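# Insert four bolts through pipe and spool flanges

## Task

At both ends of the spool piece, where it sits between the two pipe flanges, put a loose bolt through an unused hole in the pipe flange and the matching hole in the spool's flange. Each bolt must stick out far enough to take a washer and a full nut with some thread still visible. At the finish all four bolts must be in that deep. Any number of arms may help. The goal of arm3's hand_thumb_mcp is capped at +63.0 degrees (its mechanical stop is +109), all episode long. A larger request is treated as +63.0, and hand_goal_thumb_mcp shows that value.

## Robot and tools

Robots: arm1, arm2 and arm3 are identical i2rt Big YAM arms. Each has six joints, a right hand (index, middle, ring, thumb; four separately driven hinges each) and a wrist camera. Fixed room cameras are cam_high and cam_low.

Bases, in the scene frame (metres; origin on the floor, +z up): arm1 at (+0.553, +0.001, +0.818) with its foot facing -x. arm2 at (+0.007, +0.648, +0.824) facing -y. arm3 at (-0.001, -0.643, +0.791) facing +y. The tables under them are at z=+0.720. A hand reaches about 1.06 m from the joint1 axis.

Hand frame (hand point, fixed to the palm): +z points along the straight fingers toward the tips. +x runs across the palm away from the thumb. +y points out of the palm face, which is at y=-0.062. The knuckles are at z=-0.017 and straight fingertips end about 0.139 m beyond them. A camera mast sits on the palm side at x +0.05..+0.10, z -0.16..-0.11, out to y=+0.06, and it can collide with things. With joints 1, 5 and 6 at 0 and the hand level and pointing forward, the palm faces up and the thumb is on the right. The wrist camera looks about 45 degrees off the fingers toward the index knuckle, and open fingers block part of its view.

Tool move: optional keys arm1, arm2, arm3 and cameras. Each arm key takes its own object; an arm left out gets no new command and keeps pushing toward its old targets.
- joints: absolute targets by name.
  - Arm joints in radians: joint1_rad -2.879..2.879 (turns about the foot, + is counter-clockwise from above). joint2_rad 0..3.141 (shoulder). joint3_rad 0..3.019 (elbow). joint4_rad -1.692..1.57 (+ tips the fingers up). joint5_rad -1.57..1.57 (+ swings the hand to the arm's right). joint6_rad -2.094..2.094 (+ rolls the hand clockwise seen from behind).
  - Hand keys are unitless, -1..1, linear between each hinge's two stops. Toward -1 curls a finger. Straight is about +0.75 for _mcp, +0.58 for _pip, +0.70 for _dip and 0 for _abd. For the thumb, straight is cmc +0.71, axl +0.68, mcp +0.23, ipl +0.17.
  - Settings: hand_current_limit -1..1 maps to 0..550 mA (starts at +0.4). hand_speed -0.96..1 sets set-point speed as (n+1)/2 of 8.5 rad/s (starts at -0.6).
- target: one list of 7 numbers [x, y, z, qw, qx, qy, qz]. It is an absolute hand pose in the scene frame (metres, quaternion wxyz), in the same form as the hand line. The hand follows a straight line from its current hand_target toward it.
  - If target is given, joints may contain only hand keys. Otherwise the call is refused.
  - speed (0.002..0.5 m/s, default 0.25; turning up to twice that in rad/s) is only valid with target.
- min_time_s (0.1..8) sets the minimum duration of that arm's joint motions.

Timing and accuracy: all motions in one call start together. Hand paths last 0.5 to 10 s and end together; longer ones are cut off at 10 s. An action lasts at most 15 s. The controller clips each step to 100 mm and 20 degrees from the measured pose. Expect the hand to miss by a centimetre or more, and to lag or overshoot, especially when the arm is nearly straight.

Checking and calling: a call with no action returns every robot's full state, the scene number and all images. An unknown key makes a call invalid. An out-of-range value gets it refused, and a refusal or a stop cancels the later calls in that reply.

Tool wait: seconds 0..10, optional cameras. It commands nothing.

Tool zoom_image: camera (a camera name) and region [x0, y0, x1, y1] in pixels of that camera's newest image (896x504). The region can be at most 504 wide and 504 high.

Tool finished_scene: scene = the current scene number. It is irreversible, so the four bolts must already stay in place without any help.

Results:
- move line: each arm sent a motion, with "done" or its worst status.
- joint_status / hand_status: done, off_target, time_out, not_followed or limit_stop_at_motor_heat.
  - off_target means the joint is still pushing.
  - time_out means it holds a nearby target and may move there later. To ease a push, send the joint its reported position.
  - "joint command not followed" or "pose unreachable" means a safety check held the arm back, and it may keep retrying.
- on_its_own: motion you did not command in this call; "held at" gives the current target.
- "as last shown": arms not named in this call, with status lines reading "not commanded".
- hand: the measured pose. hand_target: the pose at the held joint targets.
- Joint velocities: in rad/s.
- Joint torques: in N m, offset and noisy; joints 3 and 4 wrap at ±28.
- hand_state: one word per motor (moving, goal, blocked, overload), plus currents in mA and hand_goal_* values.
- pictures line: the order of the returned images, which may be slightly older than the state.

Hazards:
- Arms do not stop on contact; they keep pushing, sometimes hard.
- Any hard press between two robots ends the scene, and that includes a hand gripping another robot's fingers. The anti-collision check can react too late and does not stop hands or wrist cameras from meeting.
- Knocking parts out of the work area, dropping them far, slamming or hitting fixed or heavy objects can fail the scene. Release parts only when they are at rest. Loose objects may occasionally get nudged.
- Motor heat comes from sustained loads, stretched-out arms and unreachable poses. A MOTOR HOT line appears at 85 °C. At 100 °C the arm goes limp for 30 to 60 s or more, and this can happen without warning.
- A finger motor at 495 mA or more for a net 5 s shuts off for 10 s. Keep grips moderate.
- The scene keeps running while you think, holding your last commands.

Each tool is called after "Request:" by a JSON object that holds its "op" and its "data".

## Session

Request:
{"op": "move", "data": {}}

Scene clock: 0.00 s.
Joint torques (N m): no reading
Heat: arm1: hottest joint3_rad 36 °C; arm2: hottest joint5_rad 28 °C; arm3: hottest joint3_rad 32 °C.
Joint velocities: within noise
arm1.joint_positions: joint1_rad=+0.178 joint2_rad=+0.618 joint3_rad=+1.371 joint4_rad=-1.335 joint5_rad=-0.100 joint6_rad=+1.129 hand_index_mcp=+0.753 hand_index_abd=+0.000 hand_index_pip=+0.577 hand_index_dip=+0.696 hand_middle_mcp=+0.753 hand_middle_abd=+0.000 hand_middle_pip=+0.577 hand_middle_dip=+0.696 hand_ring_mcp=+0.753 hand_ring_abd=+0.000 hand_ring_pip=+0.577 hand_ring_dip=+0.696 hand_thumb_cmc=+0.714 hand_thumb_axl=+0.677 hand_thumb_mcp=+0.226 hand_thumb_ipl=+0.168 hand_current_limit=+0.400 hand_speed=-0.600
arm1.joint_status: not commanded
arm1.hand_state: goal,goal,goal,goal,goal,goal,goal,goal,goal,goal,goal,goal,goal,goal,goal,goal
arm1.index_mcp_current_ma: 0
arm1.index_abd_current_ma: 0
arm1.index_pip_current_ma: 0
arm1.index_dip_current_ma: 0
arm1.middle_mcp_current_ma: 0
arm1.middle_abd_current_ma: 0
arm1.middle_pip_current_ma: 0
arm1.middle_dip_current_ma: 0
arm1.ring_mcp_current_ma: 0
arm1.ring_abd_current_ma: 0
arm1.ring_pip_current_ma: 0
arm1.ring_dip_current_ma: 0
arm1.thumb_cmc_current_ma: 0
arm1.thumb_axl_current_ma: 0
arm1.thumb_mcp_current_ma: 0
arm1.thumb_ipl_current_ma: 0
arm1.hand_goal_index_mcp: 0.754
arm1.hand_goal_index_abd: 0.000
arm1.hand_goal_index_pip: 0.576
arm1.hand_goal_index_dip: 0.696
arm1.hand_goal_middle_mcp: 0.754
arm1.hand_goal_middle_abd: 0.000
arm1.hand_goal_middle_pip: 0.576
arm1.hand_goal_middle_dip: 0.696
arm1.hand_goal_ring_mcp: 0.754
arm1.hand_goal_ring_abd: 0.000
arm1.hand_goal_ring_pip: 0.576
arm1.hand_goal_ring_dip: 0.696
arm1.hand_goal_thumb_cmc: 0.714
arm1.hand_goal_thumb_axl: 0.678
arm1.hand_goal_thumb_mcp: 0.226
arm1.hand_goal_thumb_ipl: 0.168
arm1.hand: x=+0.2884 y=+0.0097 z=+1.3567 quat_wxyz=(+0.472, +0.306, -0.827, -0.016) (m; scene frame)
arm1.hand_target: x=+0.2908 y=+0.0100 z=+1.3693 quat_wxyz=(+0.484, +0.304, -0.820, -0.018) (m; scene frame)
arm1.hand_status: not commanded
arm2.joint_positions: joint1_rad=-0.024 joint2_rad=+0.620 joint3_rad=+1.317 joint4_rad=-1.353 joint5_rad=-0.106 joint6_rad=+1.040 hand_index_mcp=+0.753 hand_index_abd=+0.000 hand_index_pip=+0.577 hand_index_dip=+0.696 hand_middle_mcp=+0.753 hand_middle_abd=+0.000 hand_middle_pip=+0.577 hand_middle_dip=+0.696 hand_ring_mcp=+0.753 hand_ring_abd=+0.000 hand_ring_pip=+0.577 hand_ring_dip=+0.696 hand_thumb_cmc=+0.714 hand_thumb_axl=+0.677 hand_thumb_mcp=+0.226 hand_thumb_ipl=+0.168 hand_current_limit=+0.400 hand_speed=-0.600
arm2.joint_status: not commanded
arm2.hand_state: goal,goal,goal,goal,goal,goal,goal,goal,goal,goal,goal,goal,goal,goal,goal,goal
arm2.index_mcp_current_ma: 0
arm2.index_abd_current_ma: 0
arm2.index_pip_current_ma: 0
arm2.index_dip_current_ma: 0
arm2.middle_mcp_current_ma: 0
arm2.middle_abd_current_ma: 0
arm2.middle_pip_current_ma: 0
arm2.middle_dip_current_ma: 0
arm2.ring_mcp_current_ma: 0
arm2.ring_abd_current_ma: 0
arm2.ring_pip_current_ma: 0
arm2.ring_dip_current_ma: 0
arm2.thumb_cmc_current_ma: 0
arm2.thumb_axl_current_ma: 0
arm2.thumb_mcp_current_ma: 0
arm2.thumb_ipl_current_ma: 0
arm2.hand_goal_index_mcp: 0.754
arm2.hand_goal_index_abd: 0.000
arm2.hand_goal_index_pip: 0.576
arm2.hand_goal_index_dip: 0.696
arm2.hand_goal_middle_mcp: 0.754
arm2.hand_goal_middle_abd: 0.000
arm2.hand_goal_middle_pip: 0.576
arm2.hand_goal_middle_dip: 0.696
arm2.hand_goal_ring_mcp: 0.754
arm2.hand_goal_ring_abd: 0.000
arm2.hand_goal_ring_pip: 0.576
arm2.hand_goal_ring_dip: 0.696
arm2.hand_goal_thumb_cmc: 0.714
arm2.hand_goal_thumb_axl: 0.678
arm2.hand_goal_thumb_mcp: 0.226
arm2.hand_goal_thumb_ipl: 0.168
arm2.hand: x=-0.0716 y=+0.3927 z=+1.3393 quat_wxyz=(+0.369, +0.777, -0.444, +0.252) (m; scene frame)
arm2.hand_target: x=-0.0714 y=+0.3947 z=+1.3517 quat_wxyz=(+0.380, +0.772, -0.440, +0.257) (m; scene frame)
arm2.hand_status: not commanded
arm3.joint_positions: joint1_rad=+0.321 joint2_rad=+0.535 joint3_rad=+1.349 joint4_rad=-1.392 joint5_rad=-0.052 joint6_rad=+1.160 hand_index_mcp=+0.753 hand_index_abd=+0.000 hand_index_pip=+0.577 hand_index_dip=+0.696 hand_middle_mcp=+0.753 hand_middle_abd=+0.000 hand_middle_pip=+0.577 hand_middle_dip=+0.696 hand_ring_mcp=+0.753 hand_ring_abd=+0.000 hand_ring_pip=+0.577 hand_ring_dip=+0.696 hand_thumb_cmc=+0.714 hand_thumb_axl=+0.677 hand_thumb_mcp=+0.226 hand_thumb_ipl=+0.168 hand_current_limit=+0.400 hand_speed=-0.600
arm3.joint_status: not commanded
arm3.hand_state: goal,goal,goal,goal,goal,goal,goal,goal,goal,goal,goal,goal,goal,goal,goal,goal
arm3.index_mcp_current_ma: 0
arm3.index_abd_current_ma: 0
arm3.index_pip_current_ma: 0
arm3.index_dip_current_ma: 0
arm3.middle_mcp_current_ma: 0
arm3.middle_abd_current_ma: 0
arm3.middle_pip_current_ma: 0
arm3.middle_dip_current_ma: 0
arm3.ring_mcp_current_ma: 0
arm3.ring_abd_current_ma: 0
arm3.ring_pip_current_ma: 0
arm3.ring_dip_current_ma: 0
arm3.thumb_cmc_current_ma: 0
arm3.thumb_axl_current_ma: 0
arm3.thumb_mcp_current_ma: 0
arm3.thumb_ipl_current_ma: 0
arm3.hand_goal_index_mcp: 0.754
arm3.hand_goal_index_abd: 0.000
arm3.hand_goal_index_pip: 0.576
arm3.hand_goal_index_dip: 0.696
arm3.hand_goal_middle_mcp: 0.754
arm3.hand_goal_middle_abd: 0.000
arm3.hand_goal_middle_pip: 0.576
arm3.hand_goal_middle_dip: 0.696
arm3.hand_goal_ring_mcp: 0.754
arm3.hand_goal_ring_abd: 0.000
arm3.hand_goal_ring_pip: 0.576
arm3.hand_goal_ring_dip: 0.696
arm3.hand_goal_thumb_cmc: 0.714
arm3.hand_goal_thumb_axl: 0.678
arm3.hand_goal_thumb_mcp: 0.226
arm3.hand_goal_thumb_ipl: 0.168
arm3.hand: x=+0.0059 y=-0.4190 z=+1.3252 quat_wxyz=(-0.341, +0.343, +0.809, +0.335) (m; scene frame)
arm3.hand_target: x=+0.0067 y=-0.4213 z=+1.3378 quat_wxyz=(-0.350, +0.339, +0.802, +0.345) (m; scene frame)
arm3.hand_status: not commanded
pictures: arm1_cam_wrist, arm2_cam_wrist, arm3_cam_wrist, cam_high, cam_low

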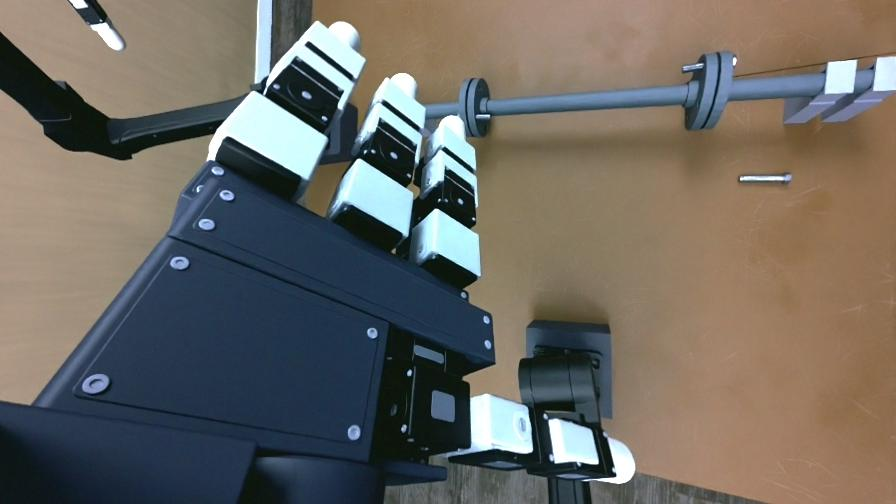

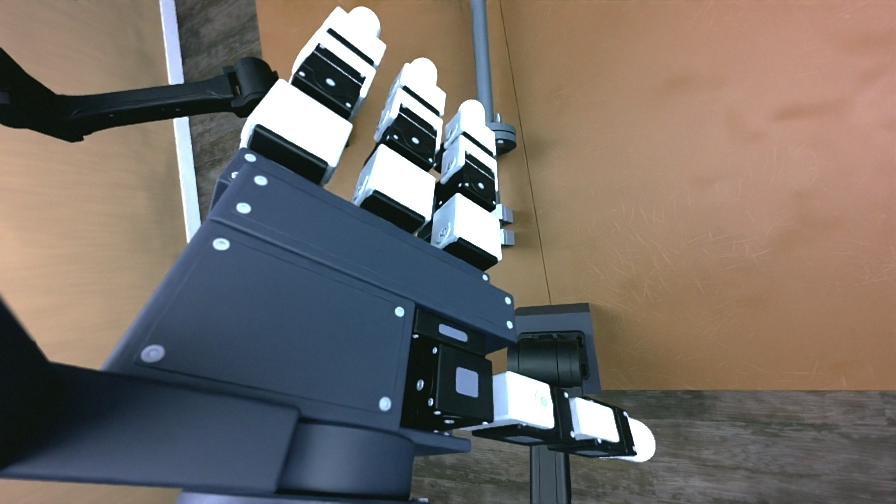

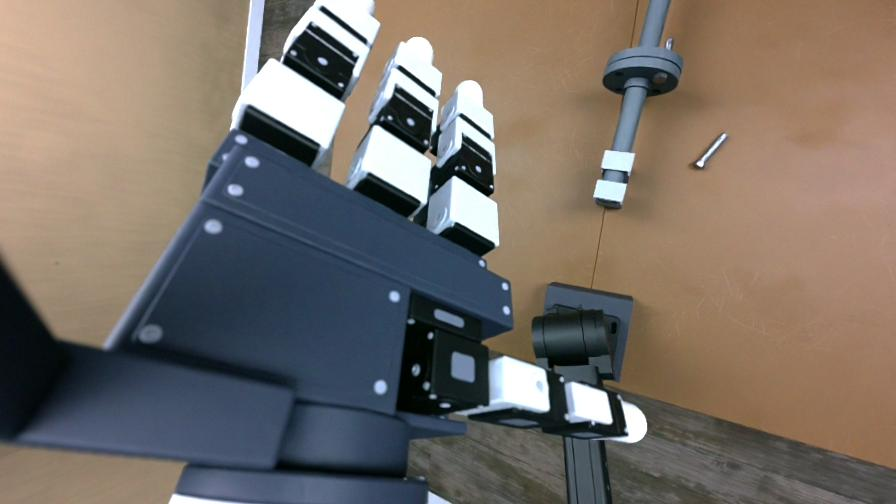

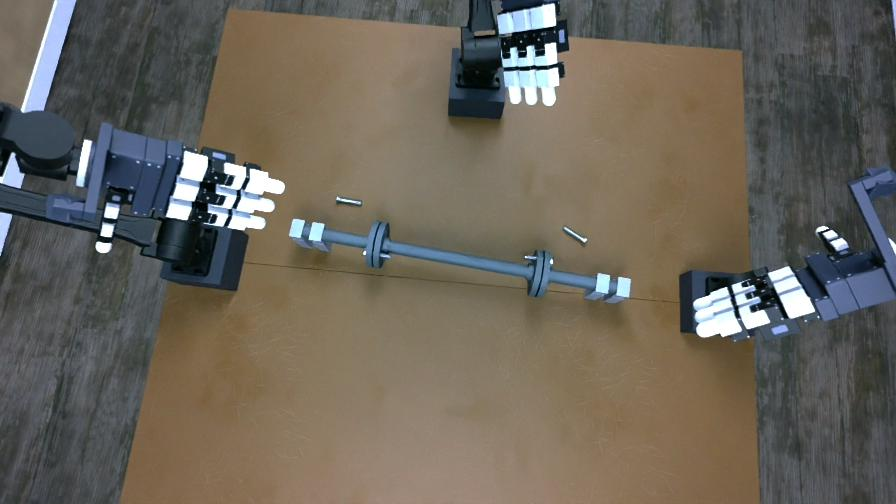

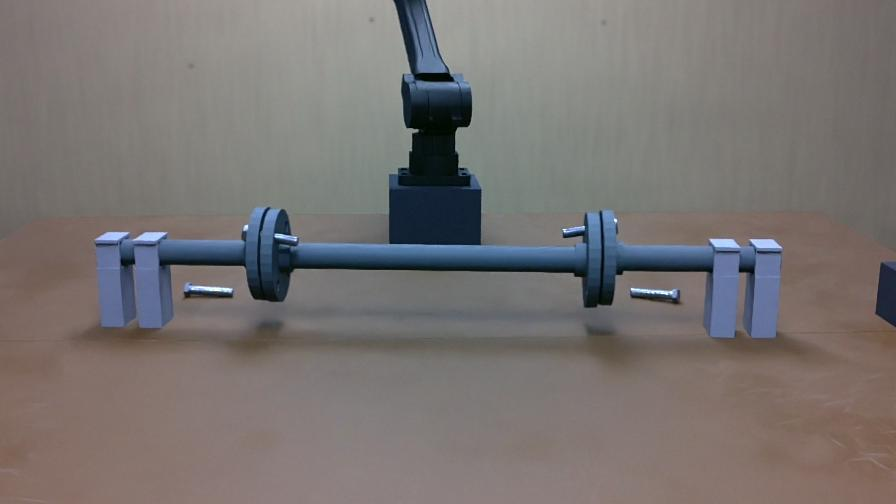

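Request:
{"op": "zoom_image", "data": {"camera": "cam_low", "region": [90, 190, 310, 340]}}

Request:
{"op": "zoom_image", "data": {"camera": "cam_low", "region": [550, 190, 790, 350]}}

Request:
{"op": "zoom_image", "data": {"camera": "cam_high", "region": [280, 180, 400, 280]}}

Request:
{"op": "zoom_image", "data": {"camera": "cam_high", "region": [510, 210, 640, 310]}}

Request:
{"op": "zoom_image", "data": {"camera": "arm3_cam_wrist", "region": [560, 0, 760, 220]}}

Request:
{"op": "zoom_image", "data": {"camera": "arm1_cam_wrist", "region": [420, 40, 896, 200]}}

Scaled by 2.291.

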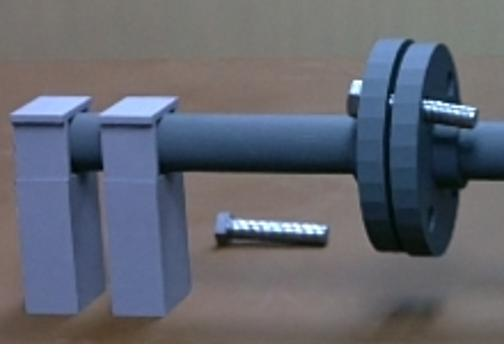

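Scaled by 2.100.

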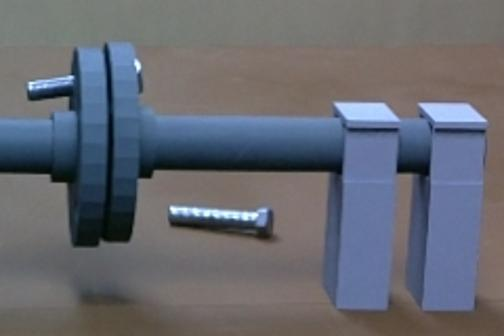

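Scaled by 4.200.

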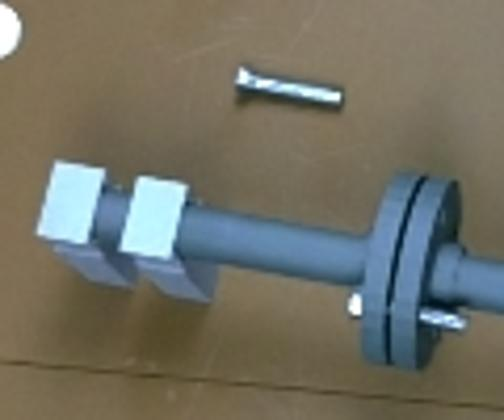

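Scaled by 3.877.

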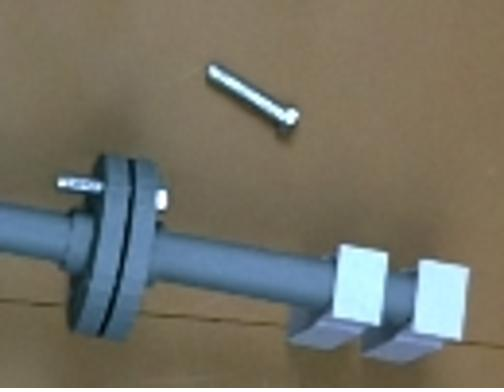

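Scaled by 2.291.

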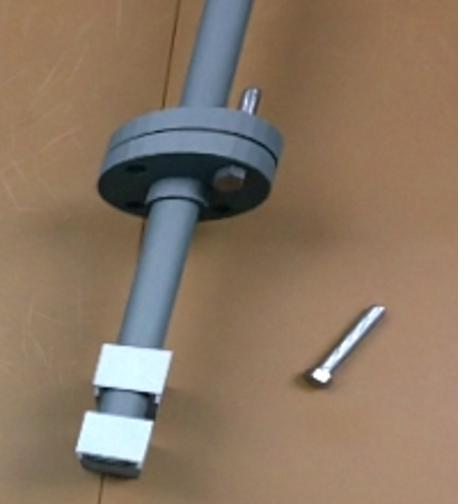

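Scaled by 1.059.

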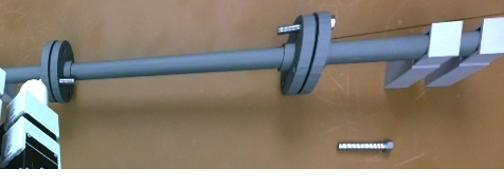

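Request:
{"op": "zoom_image", "data": {"camera": "arm1_cam_wrist", "region": [640, 30, 896, 200]}}

Request:
{"op": "zoom_image", "data": {"camera": "cam_low", "region": [235, 195, 305, 310]}}

Request:
{"op": "zoom_image", "data": {"camera": "cam_low", "region": [560, 200, 630, 315]}}

Request:
{"op": "zoom_image", "data": {"camera": "arm3_cam_wrist", "region": [590, 30, 700, 130]}}

Scaled by 1.969.

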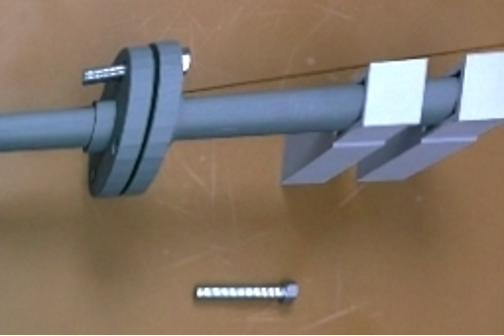

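Scaled by 4.383.

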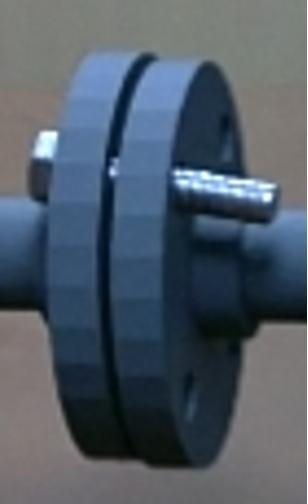

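Scaled by 4.383.

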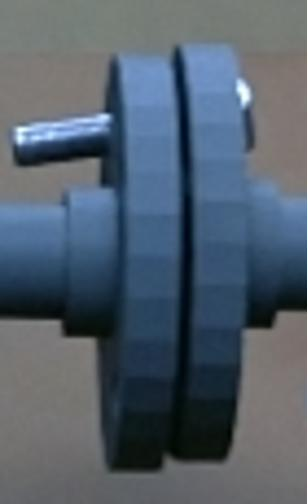

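Scaled by 4.582.

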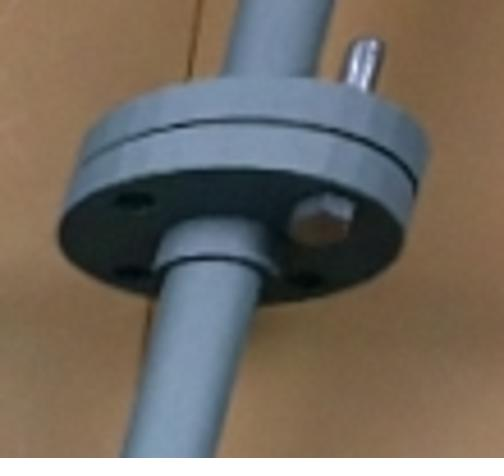

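Request:
{"op": "move", "data": {"arm2": {"joints": {"joint1_rad": 0.676, "joint2_rad": 1.20, "joint3_rad": 1.245, "joint4_rad": -1.50, "joint5_rad": 0.0, "joint6_rad": 0.733, "hand_ring_mcp": 0.9, "hand_ring_pip": -0.9, "hand_ring_dip": -0.15}, "min_time_s": 5}, "arm3": {"joints": {"joint1_rad": -0.387, "joint2_rad": 1.16, "joint3_rad": 1.22, "joint4_rad": -1.50, "joint5_rad": 0.0, "joint6_rad": 0.167, "hand_ring_mcp": 0.9, "hand_ring_pip": -0.9, "hand_ring_dip": -0.15}, "min_time_s": 5}, "cameras": ["cam_low", "cam_high", "arm2_cam_wrist", "arm3_cam_wrist"]}}

Scene clock: 301.37 s.
Joint torques (N m): arm1=[0.21 2.49 8.51 2.58 0.04 -0.13] | arm2=[1.96 -5.3 9.17 0.57 0.08 -0.1] | arm3=[-0.5 -6.3 9.1 0.12 0.11 -0.19]
Heat: arm1: hottest joint3_rad 41 °C; arm2: hottest joint3_rad 35 °C; arm3: hottest joint3_rad 36 °C.
move: arm2 done; arm3 done
Joint velocities: within noise
arm1: as last shown
arm1.joint_positions: joint1_rad=+0.178 joint2_rad=+0.618 joint3_rad=+1.371 joint4_rad=-1.335 joint5_rad=-0.100 joint6_rad=+1.129 hand_index_mcp=+0.754 hand_index_abd=+0.000 hand_index_pip=+0.577 hand_index_dip=+0.696 hand_middle_mcp=+0.754 hand_middle_abd=+0.000 hand_middle_pip=+0.577 hand_middle_dip=+0.696 hand_ring_mcp=+0.754 hand_ring_abd=+0.000 hand_ring_pip=+0.577 hand_ring_dip=+0.696 hand_thumb_cmc=+0.714 hand_thumb_axl=+0.677 hand_thumb_mcp=+0.226 hand_thumb_ipl=+0.168 hand_current_limit=+0.400 hand_speed=-0.600
arm2.joint_positions: joint1_rad=+0.672 joint2_rad=+1.190 joint3_rad=+1.245 joint4_rad=-1.492 joint5_rad=-0.002 joint6_rad=+0.750 hand_index_mcp=+0.754 hand_index_abd=+0.000 hand_index_pip=+0.577 hand_index_dip=+0.696 hand_middle_mcp=+0.754 hand_middle_abd=+0.000 hand_middle_pip=+0.577 hand_middle_dip=+0.696 hand_ring_mcp=+0.900 hand_ring_abd=+0.000 hand_ring_pip=-0.893 hand_ring_dip=-0.148 hand_thumb_cmc=+0.715 hand_thumb_axl=+0.677 hand_thumb_mcp=+0.224 hand_thumb_ipl=+0.168 hand_current_limit=+0.400 hand_speed=-0.600
arm2.joint_status: all done
arm2.hand_state: goal,goal,goal,goal,goal,goal,goal,goal,goal,goal,goal,goal,goal,goal,goal,goal
arm2.index_mcp_current_ma: 0
arm2.index_abd_current_ma: 0
arm2.index_pip_current_ma: 1
arm2.index_dip_current_ma: 0
arm2.middle_mcp_current_ma: 0
arm2.middle_abd_current_ma: 0
arm2.middle_pip_current_ma: 1
arm2.middle_dip_current_ma: 0
arm2.ring_mcp_current_ma: 0
arm2.ring_abd_current_ma: 0
arm2.ring_pip_current_ma: 14
arm2.ring_dip_current_ma: 4
arm2.thumb_cmc_current_ma: 1
arm2.thumb_axl_current_ma: -1
arm2.thumb_mcp_current_ma: -5
arm2.thumb_ipl_current_ma: 0
arm2.hand_goal_index_mcp: 0.754
arm2.hand_goal_index_abd: 0.000
arm2.hand_goal_index_pip: 0.576
arm2.hand_goal_index_dip: 0.696
arm2.hand_goal_middle_mcp: 0.754
arm2.hand_goal_middle_abd: 0.000
arm2.hand_goal_middle_pip: 0.576
arm2.hand_goal_middle_dip: 0.696
arm2.hand_goal_ring_mcp: 0.900
arm2.hand_goal_ring_abd: 0.000
arm2.hand_goal_ring_pip: -0.900
arm2.hand_goal_ring_dip: -0.150
arm2.hand_goal_thumb_cmc: 0.714
arm2.hand_goal_thumb_axl: 0.678
arm2.hand_goal_thumb_mcp: 0.226
arm2.hand_goal_thumb_ipl: 0.168
arm2.hand: x=+0.1913 y=+0.2814 z=+1.1150 quat_wxyz=(+0.055, +0.996, -0.053, +0.043) (m; scene frame)
arm2.hand_target: x=+0.1937 y=+0.2817 z=+1.1110 quat_wxyz=(+0.049, +0.997, -0.042, +0.036) (m; scene frame)
arm2.hand_status: not commanded
arm3.joint_positions: joint1_rad=-0.380 joint2_rad=+1.153 joint3_rad=+1.223 joint4_rad=-1.488 joint5_rad=-0.001 joint6_rad=+0.179 hand_index_mcp=+0.755 hand_index_abd=+0.001 hand_index_pip=+0.577 hand_index_dip=+0.696 hand_middle_mcp=+0.755 hand_middle_abd=+0.000 hand_middle_pip=+0.577 hand_middle_dip=+0.696 hand_ring_mcp=+0.900 hand_ring_abd=+0.001 hand_ring_pip=-0.894 hand_ring_dip=-0.147 hand_thumb_cmc=+0.716 hand_thumb_axl=+0.677 hand_thumb_mcp=+0.224 hand_thumb_ipl=+0.168 hand_current_limit=+0.400 hand_speed=-0.600
arm3.joint_status: all done
arm3.hand_state: goal,goal,goal,goal,goal,goal,goal,goal,goal,goal,goal,goal,goal,goal,goal,goal
arm3.index_mcp_current_ma: 0
arm3.index_abd_current_ma: 0
arm3.index_pip_current_ma: 0
arm3.index_dip_current_ma: 0
arm3.middle_mcp_current_ma: 0
arm3.middle_abd_current_ma: 0
arm3.middle_pip_current_ma: 0
arm3.middle_dip_current_ma: 0
arm3.ring_mcp_current_ma: 0
arm3.ring_abd_current_ma: 0
arm3.ring_pip_current_ma: 1
arm3.ring_dip_current_ma: 0
arm3.thumb_cmc_current_ma: 0
arm3.thumb_axl_current_ma: 0
arm3.thumb_mcp_current_ma: 0
arm3.thumb_ipl_current_ma: 0
arm3.hand_goal_index_mcp: 0.754
arm3.hand_goal_index_abd: 0.000
arm3.hand_goal_index_pip: 0.576
arm3.hand_goal_index_dip: 0.696
arm3.hand_goal_middle_mcp: 0.754
arm3.hand_goal_middle_abd: 0.000
arm3.hand_goal_middle_pip: 0.576
arm3.hand_goal_middle_dip: 0.696
arm3.hand_goal_ring_mcp: 0.900
arm3.hand_goal_ring_abd: 0.000
arm3.hand_goal_ring_pip: -0.900
arm3.hand_goal_ring_dip: -0.150
arm3.hand_goal_thumb_cmc: 0.714
arm3.hand_goal_thumb_axl: 0.678
arm3.hand_goal_thumb_mcp: 0.226
arm3.hand_goal_thumb_ipl: 0.168
arm3.hand: x=+0.1897 y=-0.2582 z=+1.0903 quat_wxyz=(+0.005, +0.271, +0.960, +0.077) (m; scene frame)
arm3.hand_target: x=+0.1911 y=-0.2610 z=+1.0847 quat_wxyz=(+0.006, +0.268, +0.961, +0.066) (m; scene frame)
arm3.hand_status: not commanded
pictures: arm2_cam_wrist, arm3_cam_wrist, cam_high, cam_low

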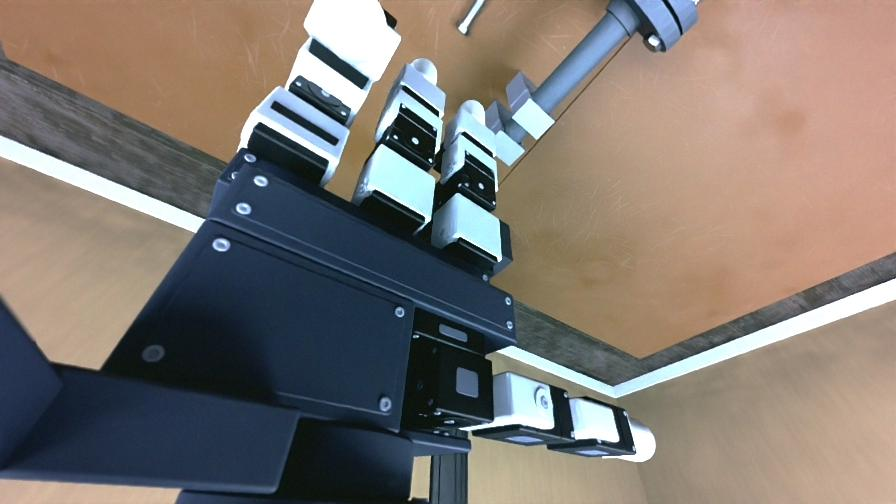

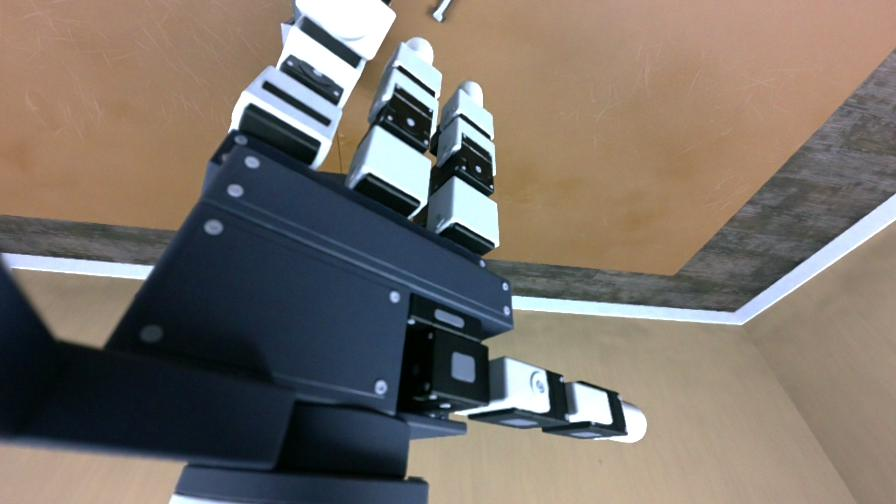

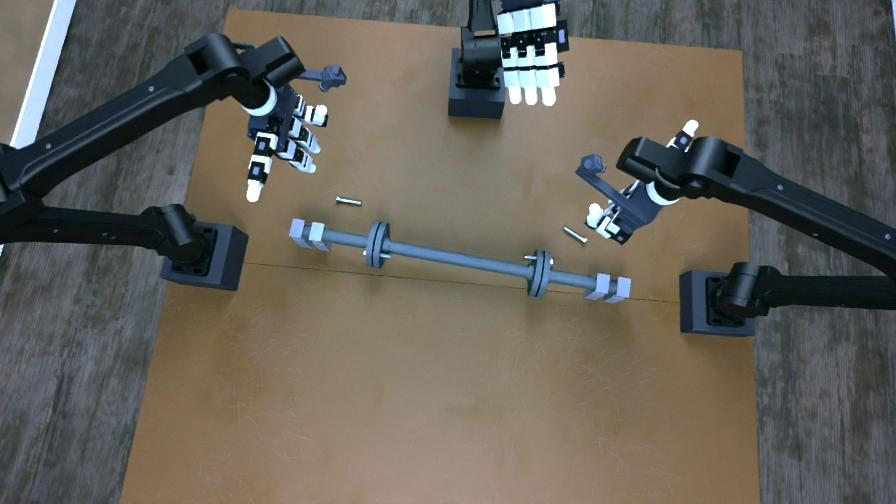

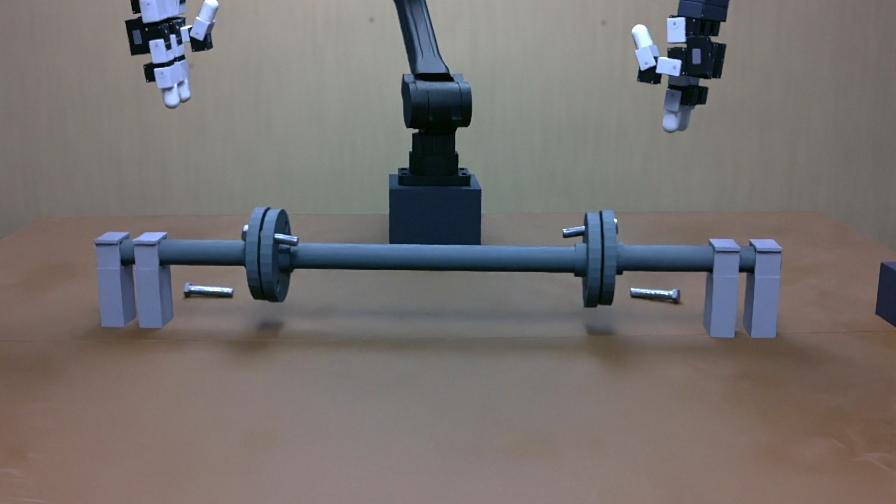

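Request:
{"op": "move", "data": {"arm2": {"target": [0.2009, 0.2564, 0.895, 0, 0.9988, -0.048, 0], "speed": 0.15, "joints": {"hand_index_abd": 0.1, "hand_middle_abd": -0.1, "hand_speed": -0.85}}, "arm3": {"target": [0.1958, -0.237, 0.895, 0, 0.2665, 0.9638, 0], "speed": 0.15, "joints": {"hand_index_abd": 0.1, "hand_middle_abd": -0.1, "hand_speed": -0.85}}, "cameras": ["cam_low", "cam_high", "arm2_cam_wrist", "arm3_cam_wrist"]}}

Request:
{"op": "zoom_image", "data": {"camera": "arm2_cam_wrist", "region": [380, 0, 560, 120]}}

Request:
{"op": "zoom_image", "data": {"camera": "arm3_cam_wrist", "region": [380, 0, 560, 120]}}

Request:
{"op": "zoom_image", "data": {"camera": "cam_low", "region": [130, 200, 290, 310]}}

Request:
{"op": "zoom_image", "data": {"camera": "cam_low", "region": [580, 200, 740, 310]}}

Scene clock: 318.20 s.
Joint torques (N m): arm1=[0.15 2.61 8.5 2.58 0.03 -0.13] | arm2=[1.08 -8.18 7.84 1.03 -0.1 -0.08] | arm3=[0.26 -8.76 8.03 0.76 0.18 -0.13]
Heat: arm1: hottest joint3_rad 41 °C; arm2: hottest joint3_rad 35 °C; arm3: hottest joint3_rad 35 °C.
move: arm2 done; arm3 done
Joint velocities: within noise
arm1: as last shown
arm2.joint_positions: joint1_rad=+0.660 joint2_rad=+1.477 joint3_rad=+0.939 joint4_rad=-1.044 joint5_rad=-0.005 joint6_rad=+0.738 hand_index_mcp=+0.754 hand_index_abd=+0.097 hand_index_pip=+0.577 hand_index_dip=+0.696 hand_middle_mcp=+0.754 hand_middle_abd=-0.096 hand_middle_pip=+0.577 hand_middle_dip=+0.696 hand_ring_mcp=+0.900 hand_ring_abd=+0.000 hand_ring_pip=-0.893 hand_ring_dip=-0.148 hand_thumb_cmc=+0.715 hand_thumb_axl=+0.677 hand_thumb_mcp=+0.224 hand_thumb_ipl=+0.168 hand_current_limit=+0.400 hand_speed=-0.850
arm2.joint_status: all done
arm2.hand_state: goal,goal,goal,goal,goal,goal,goal,goal,goal,goal,goal,goal,goal,goal,goal,goal
arm2.index_mcp_current_ma: 0
arm2.index_abd_current_ma: -5
arm2.index_pip_current_ma: 1
arm2.index_dip_current_ma: 0
arm2.middle_mcp_current_ma: 0
arm2.middle_abd_current_ma: 6
arm2.middle_pip_current_ma: 1
arm2.middle_dip_current_ma: 0
arm2.ring_mcp_current_ma: 0
arm2.ring_abd_current_ma: 0
arm2.ring_pip_current_ma: 14
arm2.ring_dip_current_ma: 4
arm2.thumb_cmc_current_ma: 1
arm2.thumb_axl_current_ma: -1
arm2.thumb_mcp_current_ma: -6
arm2.thumb_ipl_current_ma: 0
arm2.hand_goal_index_mcp: 0.754
arm2.hand_goal_index_abd: 0.100
arm2.hand_goal_index_pip: 0.576
arm2.hand_goal_index_dip: 0.696
arm2.hand_goal_middle_mcp: 0.754
arm2.hand_goal_middle_abd: -0.100
arm2.hand_goal_middle_pip: 0.576
arm2.hand_goal_middle_dip: 0.696
arm2.hand_goal_ring_mcp: 0.900
arm2.hand_goal_ring_abd: 0.000
arm2.hand_goal_ring_pip: -0.900
arm2.hand_goal_ring_dip: -0.150
arm2.hand_goal_thumb_cmc: 0.714
arm2.hand_goal_thumb_axl: 0.678
arm2.hand_goal_thumb_mcp: 0.226
arm2.hand_goal_thumb_ipl: 0.168
arm2.hand: x=+0.2001 y=+0.2607 z=+0.8958 quat_wxyz=(-0.002, +0.999, -0.053, -0.003) (m; scene frame)
arm2.hand_target: x=+0.2009 y=+0.2564 z=+0.8951 quat_wxyz=(+0.000, +0.999, -0.048, +0.000) (m; scene frame)
arm2.hand_status: done (0.004 m and 0.7 deg from the pose sent, 0.222 m and 8.0 deg at the start)
arm3.joint_positions: joint1_rad=-0.380 joint2_rad=+1.399 joint3_rad=+0.958 joint4_rad=-1.140 joint5_rad=+0.000 joint6_rad=+0.179 hand_index_mcp=+0.755 hand_index_abd=+0.096 hand_index_pip=+0.577 hand_index_dip=+0.696 hand_middle_mcp=+0.755 hand_middle_abd=-0.096 hand_middle_pip=+0.577 hand_middle_dip=+0.696 hand_ring_mcp=+0.900 hand_ring_abd=+0.001 hand_ring_pip=-0.894 hand_ring_dip=-0.147 hand_thumb_cmc=+0.716 hand_thumb_axl=+0.677 hand_thumb_mcp=+0.224 hand_thumb_ipl=+0.168 hand_current_limit=+0.400 hand_speed=-0.850
arm3.joint_status: all done
arm3.hand_state: goal,goal,goal,goal,goal,goal,goal,goal,goal,goal,goal,goal,goal,goal,goal,goal
arm3.index_mcp_current_ma: 0
arm3.index_abd_current_ma: 0
arm3.index_pip_current_ma: 0
arm3.index_dip_current_ma: 0
arm3.middle_mcp_current_ma: 0
arm3.middle_abd_current_ma: 0
arm3.middle_pip_current_ma: 0
arm3.middle_dip_current_ma: 0
arm3.ring_mcp_current_ma: 0
arm3.ring_abd_current_ma: 0
arm3.ring_pip_current_ma: 1
arm3.ring_dip_current_ma: 0
arm3.thumb_cmc_current_ma: 0
arm3.thumb_axl_current_ma: 0
arm3.thumb_mcp_current_ma: 0
arm3.thumb_ipl_current_ma: 0
arm3.hand_goal_index_mcp: 0.754
arm3.hand_goal_index_abd: 0.100
arm3.hand_goal_index_pip: 0.576
arm3.hand_goal_index_dip: 0.696
arm3.hand_goal_middle_mcp: 0.754
arm3.hand_goal_middle_abd: -0.100
arm3.hand_goal_middle_pip: 0.576
arm3.hand_goal_middle_dip: 0.696
arm3.hand_goal_ring_mcp: 0.900
arm3.hand_goal_ring_abd: 0.000
arm3.hand_goal_ring_pip: -0.900
arm3.hand_goal_ring_dip: -0.150
arm3.hand_goal_thumb_cmc: 0.714
arm3.hand_goal_thumb_axl: 0.678
arm3.hand_goal_thumb_mcp: 0.226
arm3.hand_goal_thumb_ipl: 0.168
arm3.hand: x=+0.1962 y=-0.2404 z=+0.8958 quat_wxyz=(-0.002, +0.271, +0.963, -0.004) (m; scene frame)
arm3.hand_target: x=+0.1957 y=-0.2371 z=+0.8950 quat_wxyz=(+0.000, +0.266, +0.964, +0.000) (m; scene frame)
arm3.hand_status: done (0.004 m and 0.8 deg from the pose sent, 0.197 m and 8.9 deg at the start)
pictures: arm2_cam_wrist, arm3_cam_wrist, cam_high, cam_low

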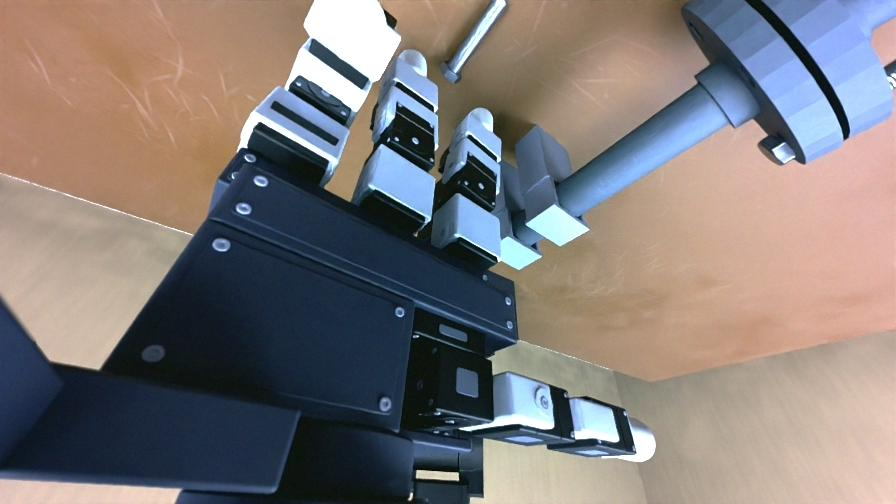

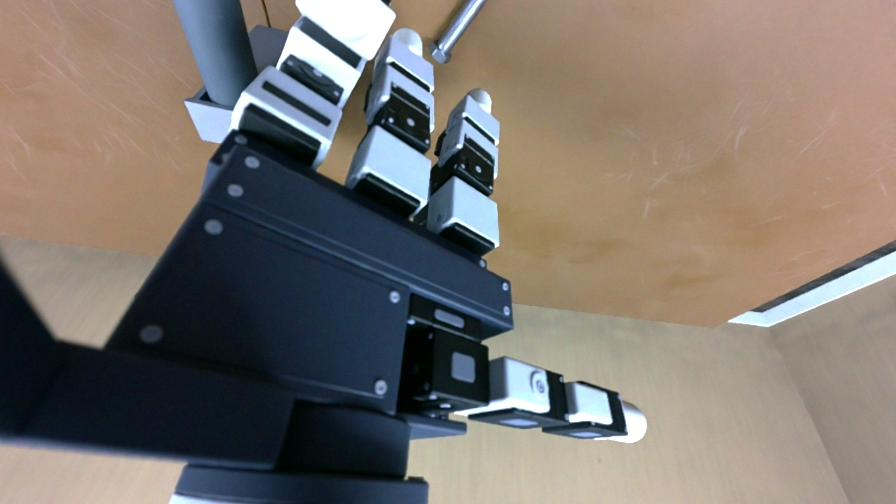

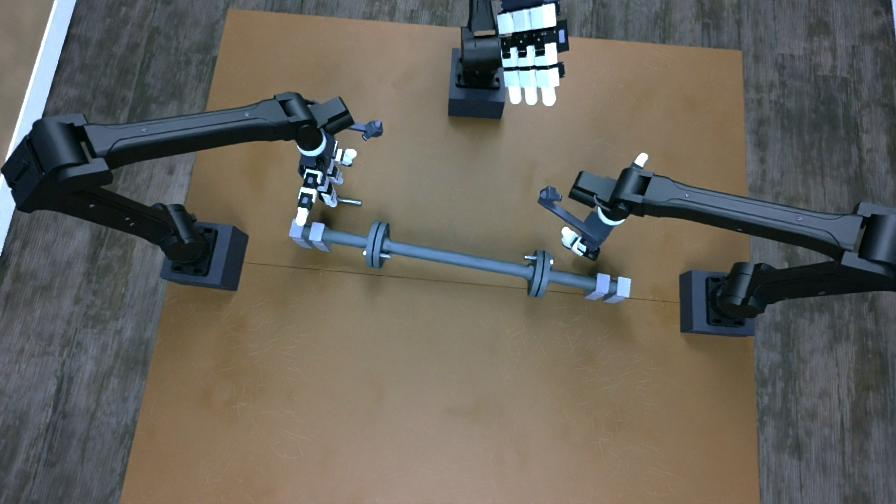

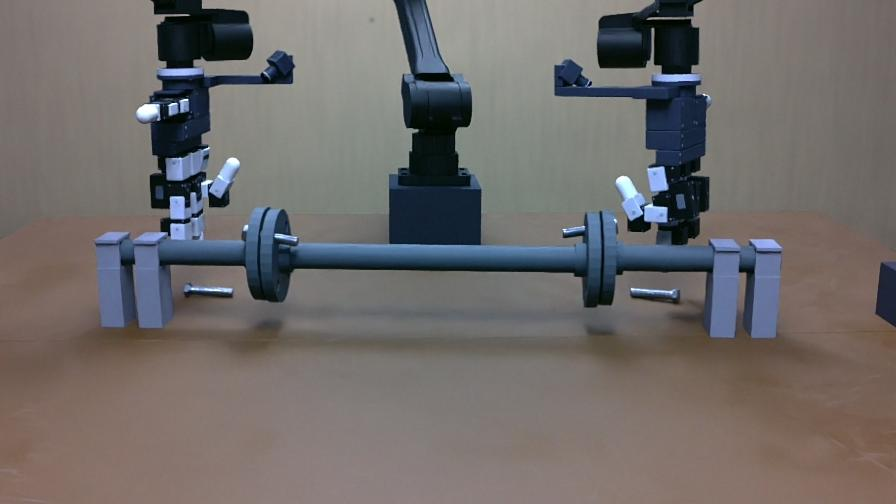

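Scaled by 2.800.

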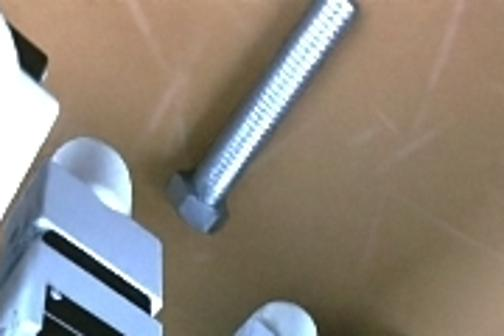

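Scaled by 2.800.

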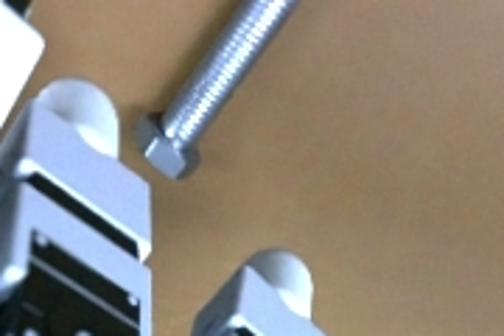

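Scaled by 3.150.

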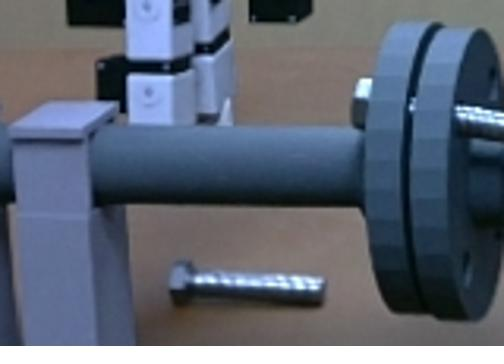

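Scaled by 3.150.

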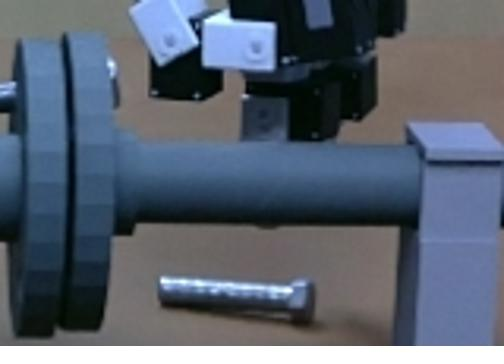

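Request:
{"op": "move", "data": {"arm2": {"target": [0.1950, 0.2550, 0.8675, 0, 0.9988, -0.048, 0], "speed": 0.1}, "arm3": {"target": [0.1955, -0.2375, 0.8675, 0, 0.2665, 0.9638, 0], "speed": 0.1}, "cameras": ["cam_low", "cam_high", "arm2_cam_wrist", "arm3_cam_wrist"]}}

Request:
{"op": "zoom_image", "data": {"camera": "arm2_cam_wrist", "region": [380, 0, 560, 120]}}

Request:
{"op": "zoom_image", "data": {"camera": "arm3_cam_wrist", "region": [380, 0, 560, 120]}}

Request:
{"op": "zoom_image", "data": {"camera": "cam_low", "region": [130, 200, 290, 310]}}

Request:
{"op": "zoom_image", "data": {"camera": "cam_low", "region": [580, 200, 740, 310]}}

Scene clock: 370.67 s.
Joint torques (N m): arm1=[0.21 2.61 8.5 2.58 0.04 -0.13] | arm2=[1.14 -7.77 7.38 1.06 -0.1 -0.06] | arm3=[0.26 -8.59 7.62 0.79 0.18 -0.12]
Heat: arm1: hottest joint3_rad 41 °C; arm2: hottest joint3_rad 33 °C; arm3: hottest joint3_rad 35 °C.
move: arm2 done; arm3 done
Joint velocities: within noise
arm1: as last shown
arm2.joint_positions: joint1_rad=+0.646 joint2_rad=+1.508 joint3_rad=+0.897 joint4_rad=-0.964 joint5_rad=-0.005 joint6_rad=+0.724 hand_index_mcp=+0.754 hand_index_abd=+0.097 hand_index_pip=+0.577 hand_index_dip=+0.696 hand_middle_mcp=+0.754 hand_middle_abd=-0.096 hand_middle_pip=+0.577 hand_middle_dip=+0.696 hand_ring_mcp=+0.900 hand_ring_abd=+0.000 hand_ring_pip=-0.893 hand_ring_dip=-0.148 hand_thumb_cmc=+0.715 hand_thumb_axl=+0.677 hand_thumb_mcp=+0.224 hand_thumb_ipl=+0.168 hand_current_limit=+0.400 hand_speed=-0.850
arm2.joint_status: not commanded
arm2.hand_state: goal,goal,goal,goal,goal,goal,goal,goal,goal,goal,goal,goal,goal,goal,goal,goal
arm2.index_mcp_current_ma: 0
arm2.index_abd_current_ma: -5
arm2.index_pip_current_ma: 1
arm2.index_dip_current_ma: 0
arm2.middle_mcp_current_ma: 0
arm2.middle_abd_current_ma: 6
arm2.middle_pip_current_ma: 1
arm2.middle_dip_current_ma: 0
arm2.ring_mcp_current_ma: 0
arm2.ring_abd_current_ma: 0
arm2.ring_pip_current_ma: 14
arm2.ring_dip_current_ma: 4
arm2.thumb_cmc_current_ma: 1
arm2.thumb_axl_current_ma: -1
arm2.thumb_mcp_current_ma: -6
arm2.thumb_ipl_current_ma: 0
arm2.hand_goal_index_mcp: 0.754
arm2.hand_goal_index_abd: 0.100
arm2.hand_goal_index_pip: 0.576
arm2.hand_goal_index_dip: 0.696
arm2.hand_goal_middle_mcp: 0.754
arm2.hand_goal_middle_abd: -0.100
arm2.hand_goal_middle_pip: 0.576
arm2.hand_goal_middle_dip: 0.696
arm2.hand_goal_ring_mcp: 0.900
arm2.hand_goal_ring_abd: 0.000
arm2.hand_goal_ring_pip: -0.900
arm2.hand_goal_ring_dip: -0.150
arm2.hand_goal_thumb_cmc: 0.714
arm2.hand_goal_thumb_axl: 0.678
arm2.hand_goal_thumb_mcp: 0.226
arm2.hand_goal_thumb_ipl: 0.168
arm2.hand: x=+0.1948 y=+0.2581 z=+0.8718 quat_wxyz=(+0.001, +0.999, -0.053, +0.000) (m; scene frame)
arm2.hand_target: x=+0.1949 y=+0.2550 z=+0.8677 quat_wxyz=(+0.000, +0.999, -0.048, +0.000) (m; scene frame)
arm2.hand_status: done (0.005 m and 0.6 deg from the pose sent, 0.029 m and 0.7 deg at the start)
arm3.joint_positions: joint1_rad=-0.380 joint2_rad=+1.430 joint3_rad=+0.914 joint4_rad=-1.060 joint5_rad=+0.000 joint6_rad=+0.179 hand_index_mcp=+0.755 hand_index_abd=+0.096 hand_index_pip=+0.577 hand_index_dip=+0.696 hand_middle_mcp=+0.755 hand_middle_abd=-0.096 hand_middle_pip=+0.577 hand_middle_dip=+0.696 hand_ring_mcp=+0.900 hand_ring_abd=+0.001 hand_ring_pip=-0.894 hand_ring_dip=-0.147 hand_thumb_cmc=+0.716 hand_thumb_axl=+0.677 hand_thumb_mcp=+0.224 hand_thumb_ipl=+0.168 hand_current_limit=+0.400 hand_speed=-0.850
arm3.joint_status: not commanded
arm3.hand_state: goal,goal,goal,goal,goal,goal,goal,goal,goal,goal,goal,goal,goal,goal,goal,goal
arm3.index_mcp_current_ma: 0
arm3.index_abd_current_ma: 0
arm3.index_pip_current_ma: 0
arm3.index_dip_current_ma: 0
arm3.middle_mcp_current_ma: 0
arm3.middle_abd_current_ma: 0
arm3.middle_pip_current_ma: 0
arm3.middle_dip_current_ma: 0
arm3.ring_mcp_current_ma: 0
arm3.ring_abd_current_ma: 0
arm3.ring_pip_current_ma: 1
arm3.ring_dip_current_ma: 0
arm3.thumb_cmc_current_ma: 0
arm3.thumb_axl_current_ma: 0
arm3.thumb_mcp_current_ma: 0
arm3.thumb_ipl_current_ma: 0
arm3.hand_goal_index_mcp: 0.754
arm3.hand_goal_index_abd: 0.100
arm3.hand_goal_index_pip: 0.576
arm3.hand_goal_index_dip: 0.696
arm3.hand_goal_middle_mcp: 0.754
arm3.hand_goal_middle_abd: -0.100
arm3.hand_goal_middle_pip: 0.576
arm3.hand_goal_middle_dip: 0.696
arm3.hand_goal_ring_mcp: 0.900
arm3.hand_goal_ring_abd: 0.000
arm3.hand_goal_ring_pip: -0.900
arm3.hand_goal_ring_dip: -0.150
arm3.hand_goal_thumb_cmc: 0.714
arm3.hand_goal_thumb_axl: 0.678
arm3.hand_goal_thumb_mcp: 0.226
arm3.hand_goal_thumb_ipl: 0.168
arm3.hand: x=+0.1962 y=-0.2401 z=+0.8709 quat_wxyz=(-0.001, +0.271, +0.963, -0.001) (m; scene frame)
arm3.hand_target: x=+0.1954 y=-0.2376 z=+0.8675 quat_wxyz=(+0.000, +0.266, +0.964, +0.000) (m; scene frame)
arm3.hand_status: done (0.004 m and 0.6 deg from the pose sent, 0.028 m and 0.8 deg at the start)
pictures: arm2_cam_wrist, arm3_cam_wrist, cam_high, cam_low

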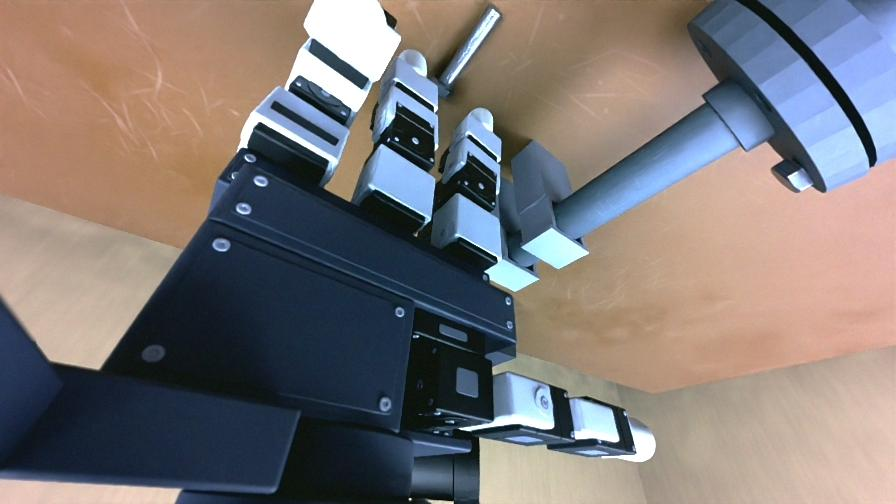

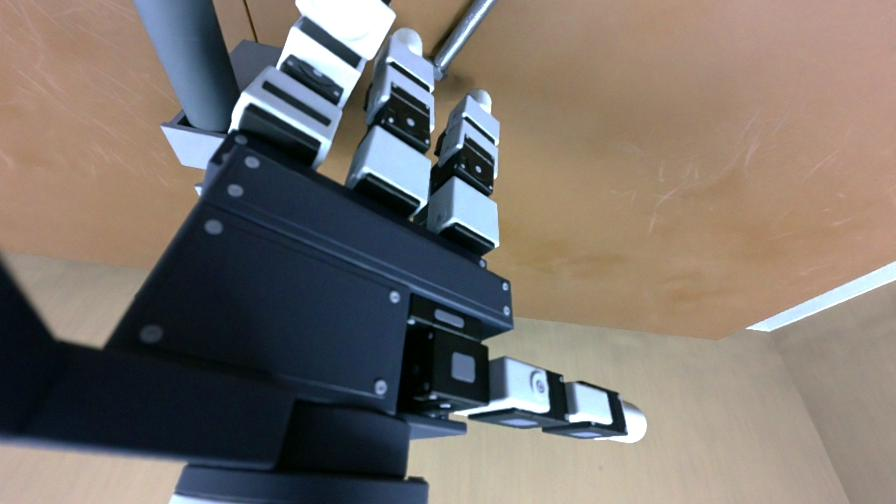

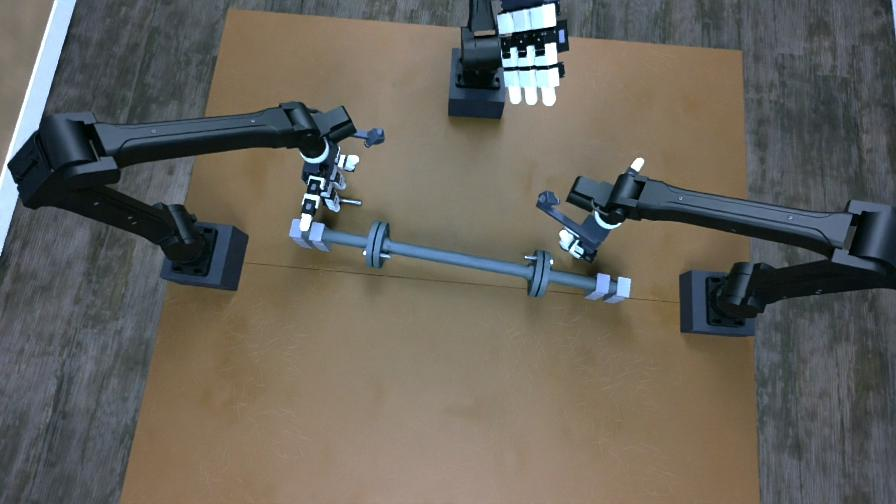

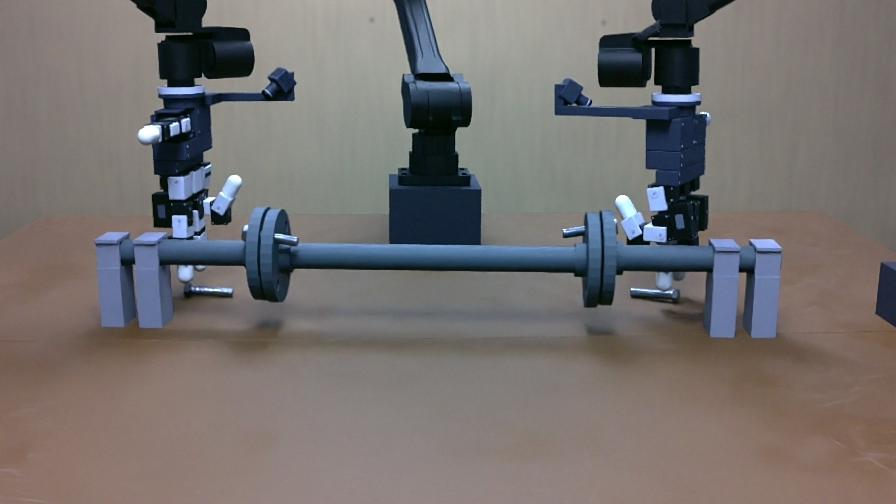

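Scaled by 2.800.

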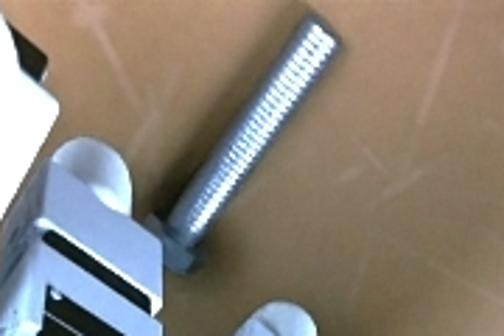

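Scaled by 2.800.

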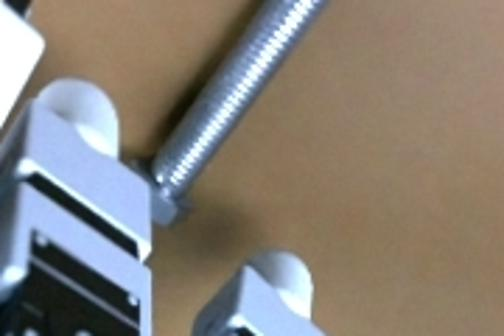

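Scaled by 3.150.

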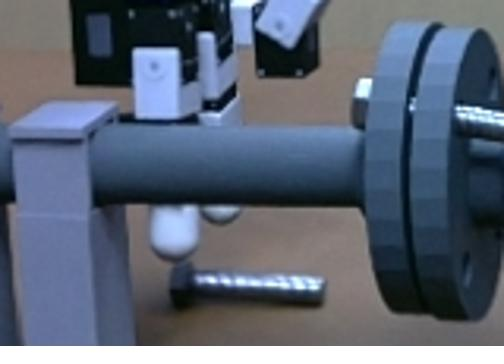

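Scaled by 3.150.

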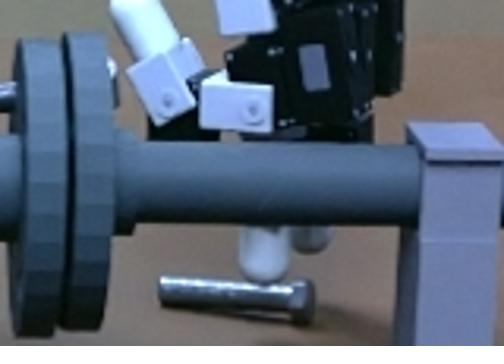

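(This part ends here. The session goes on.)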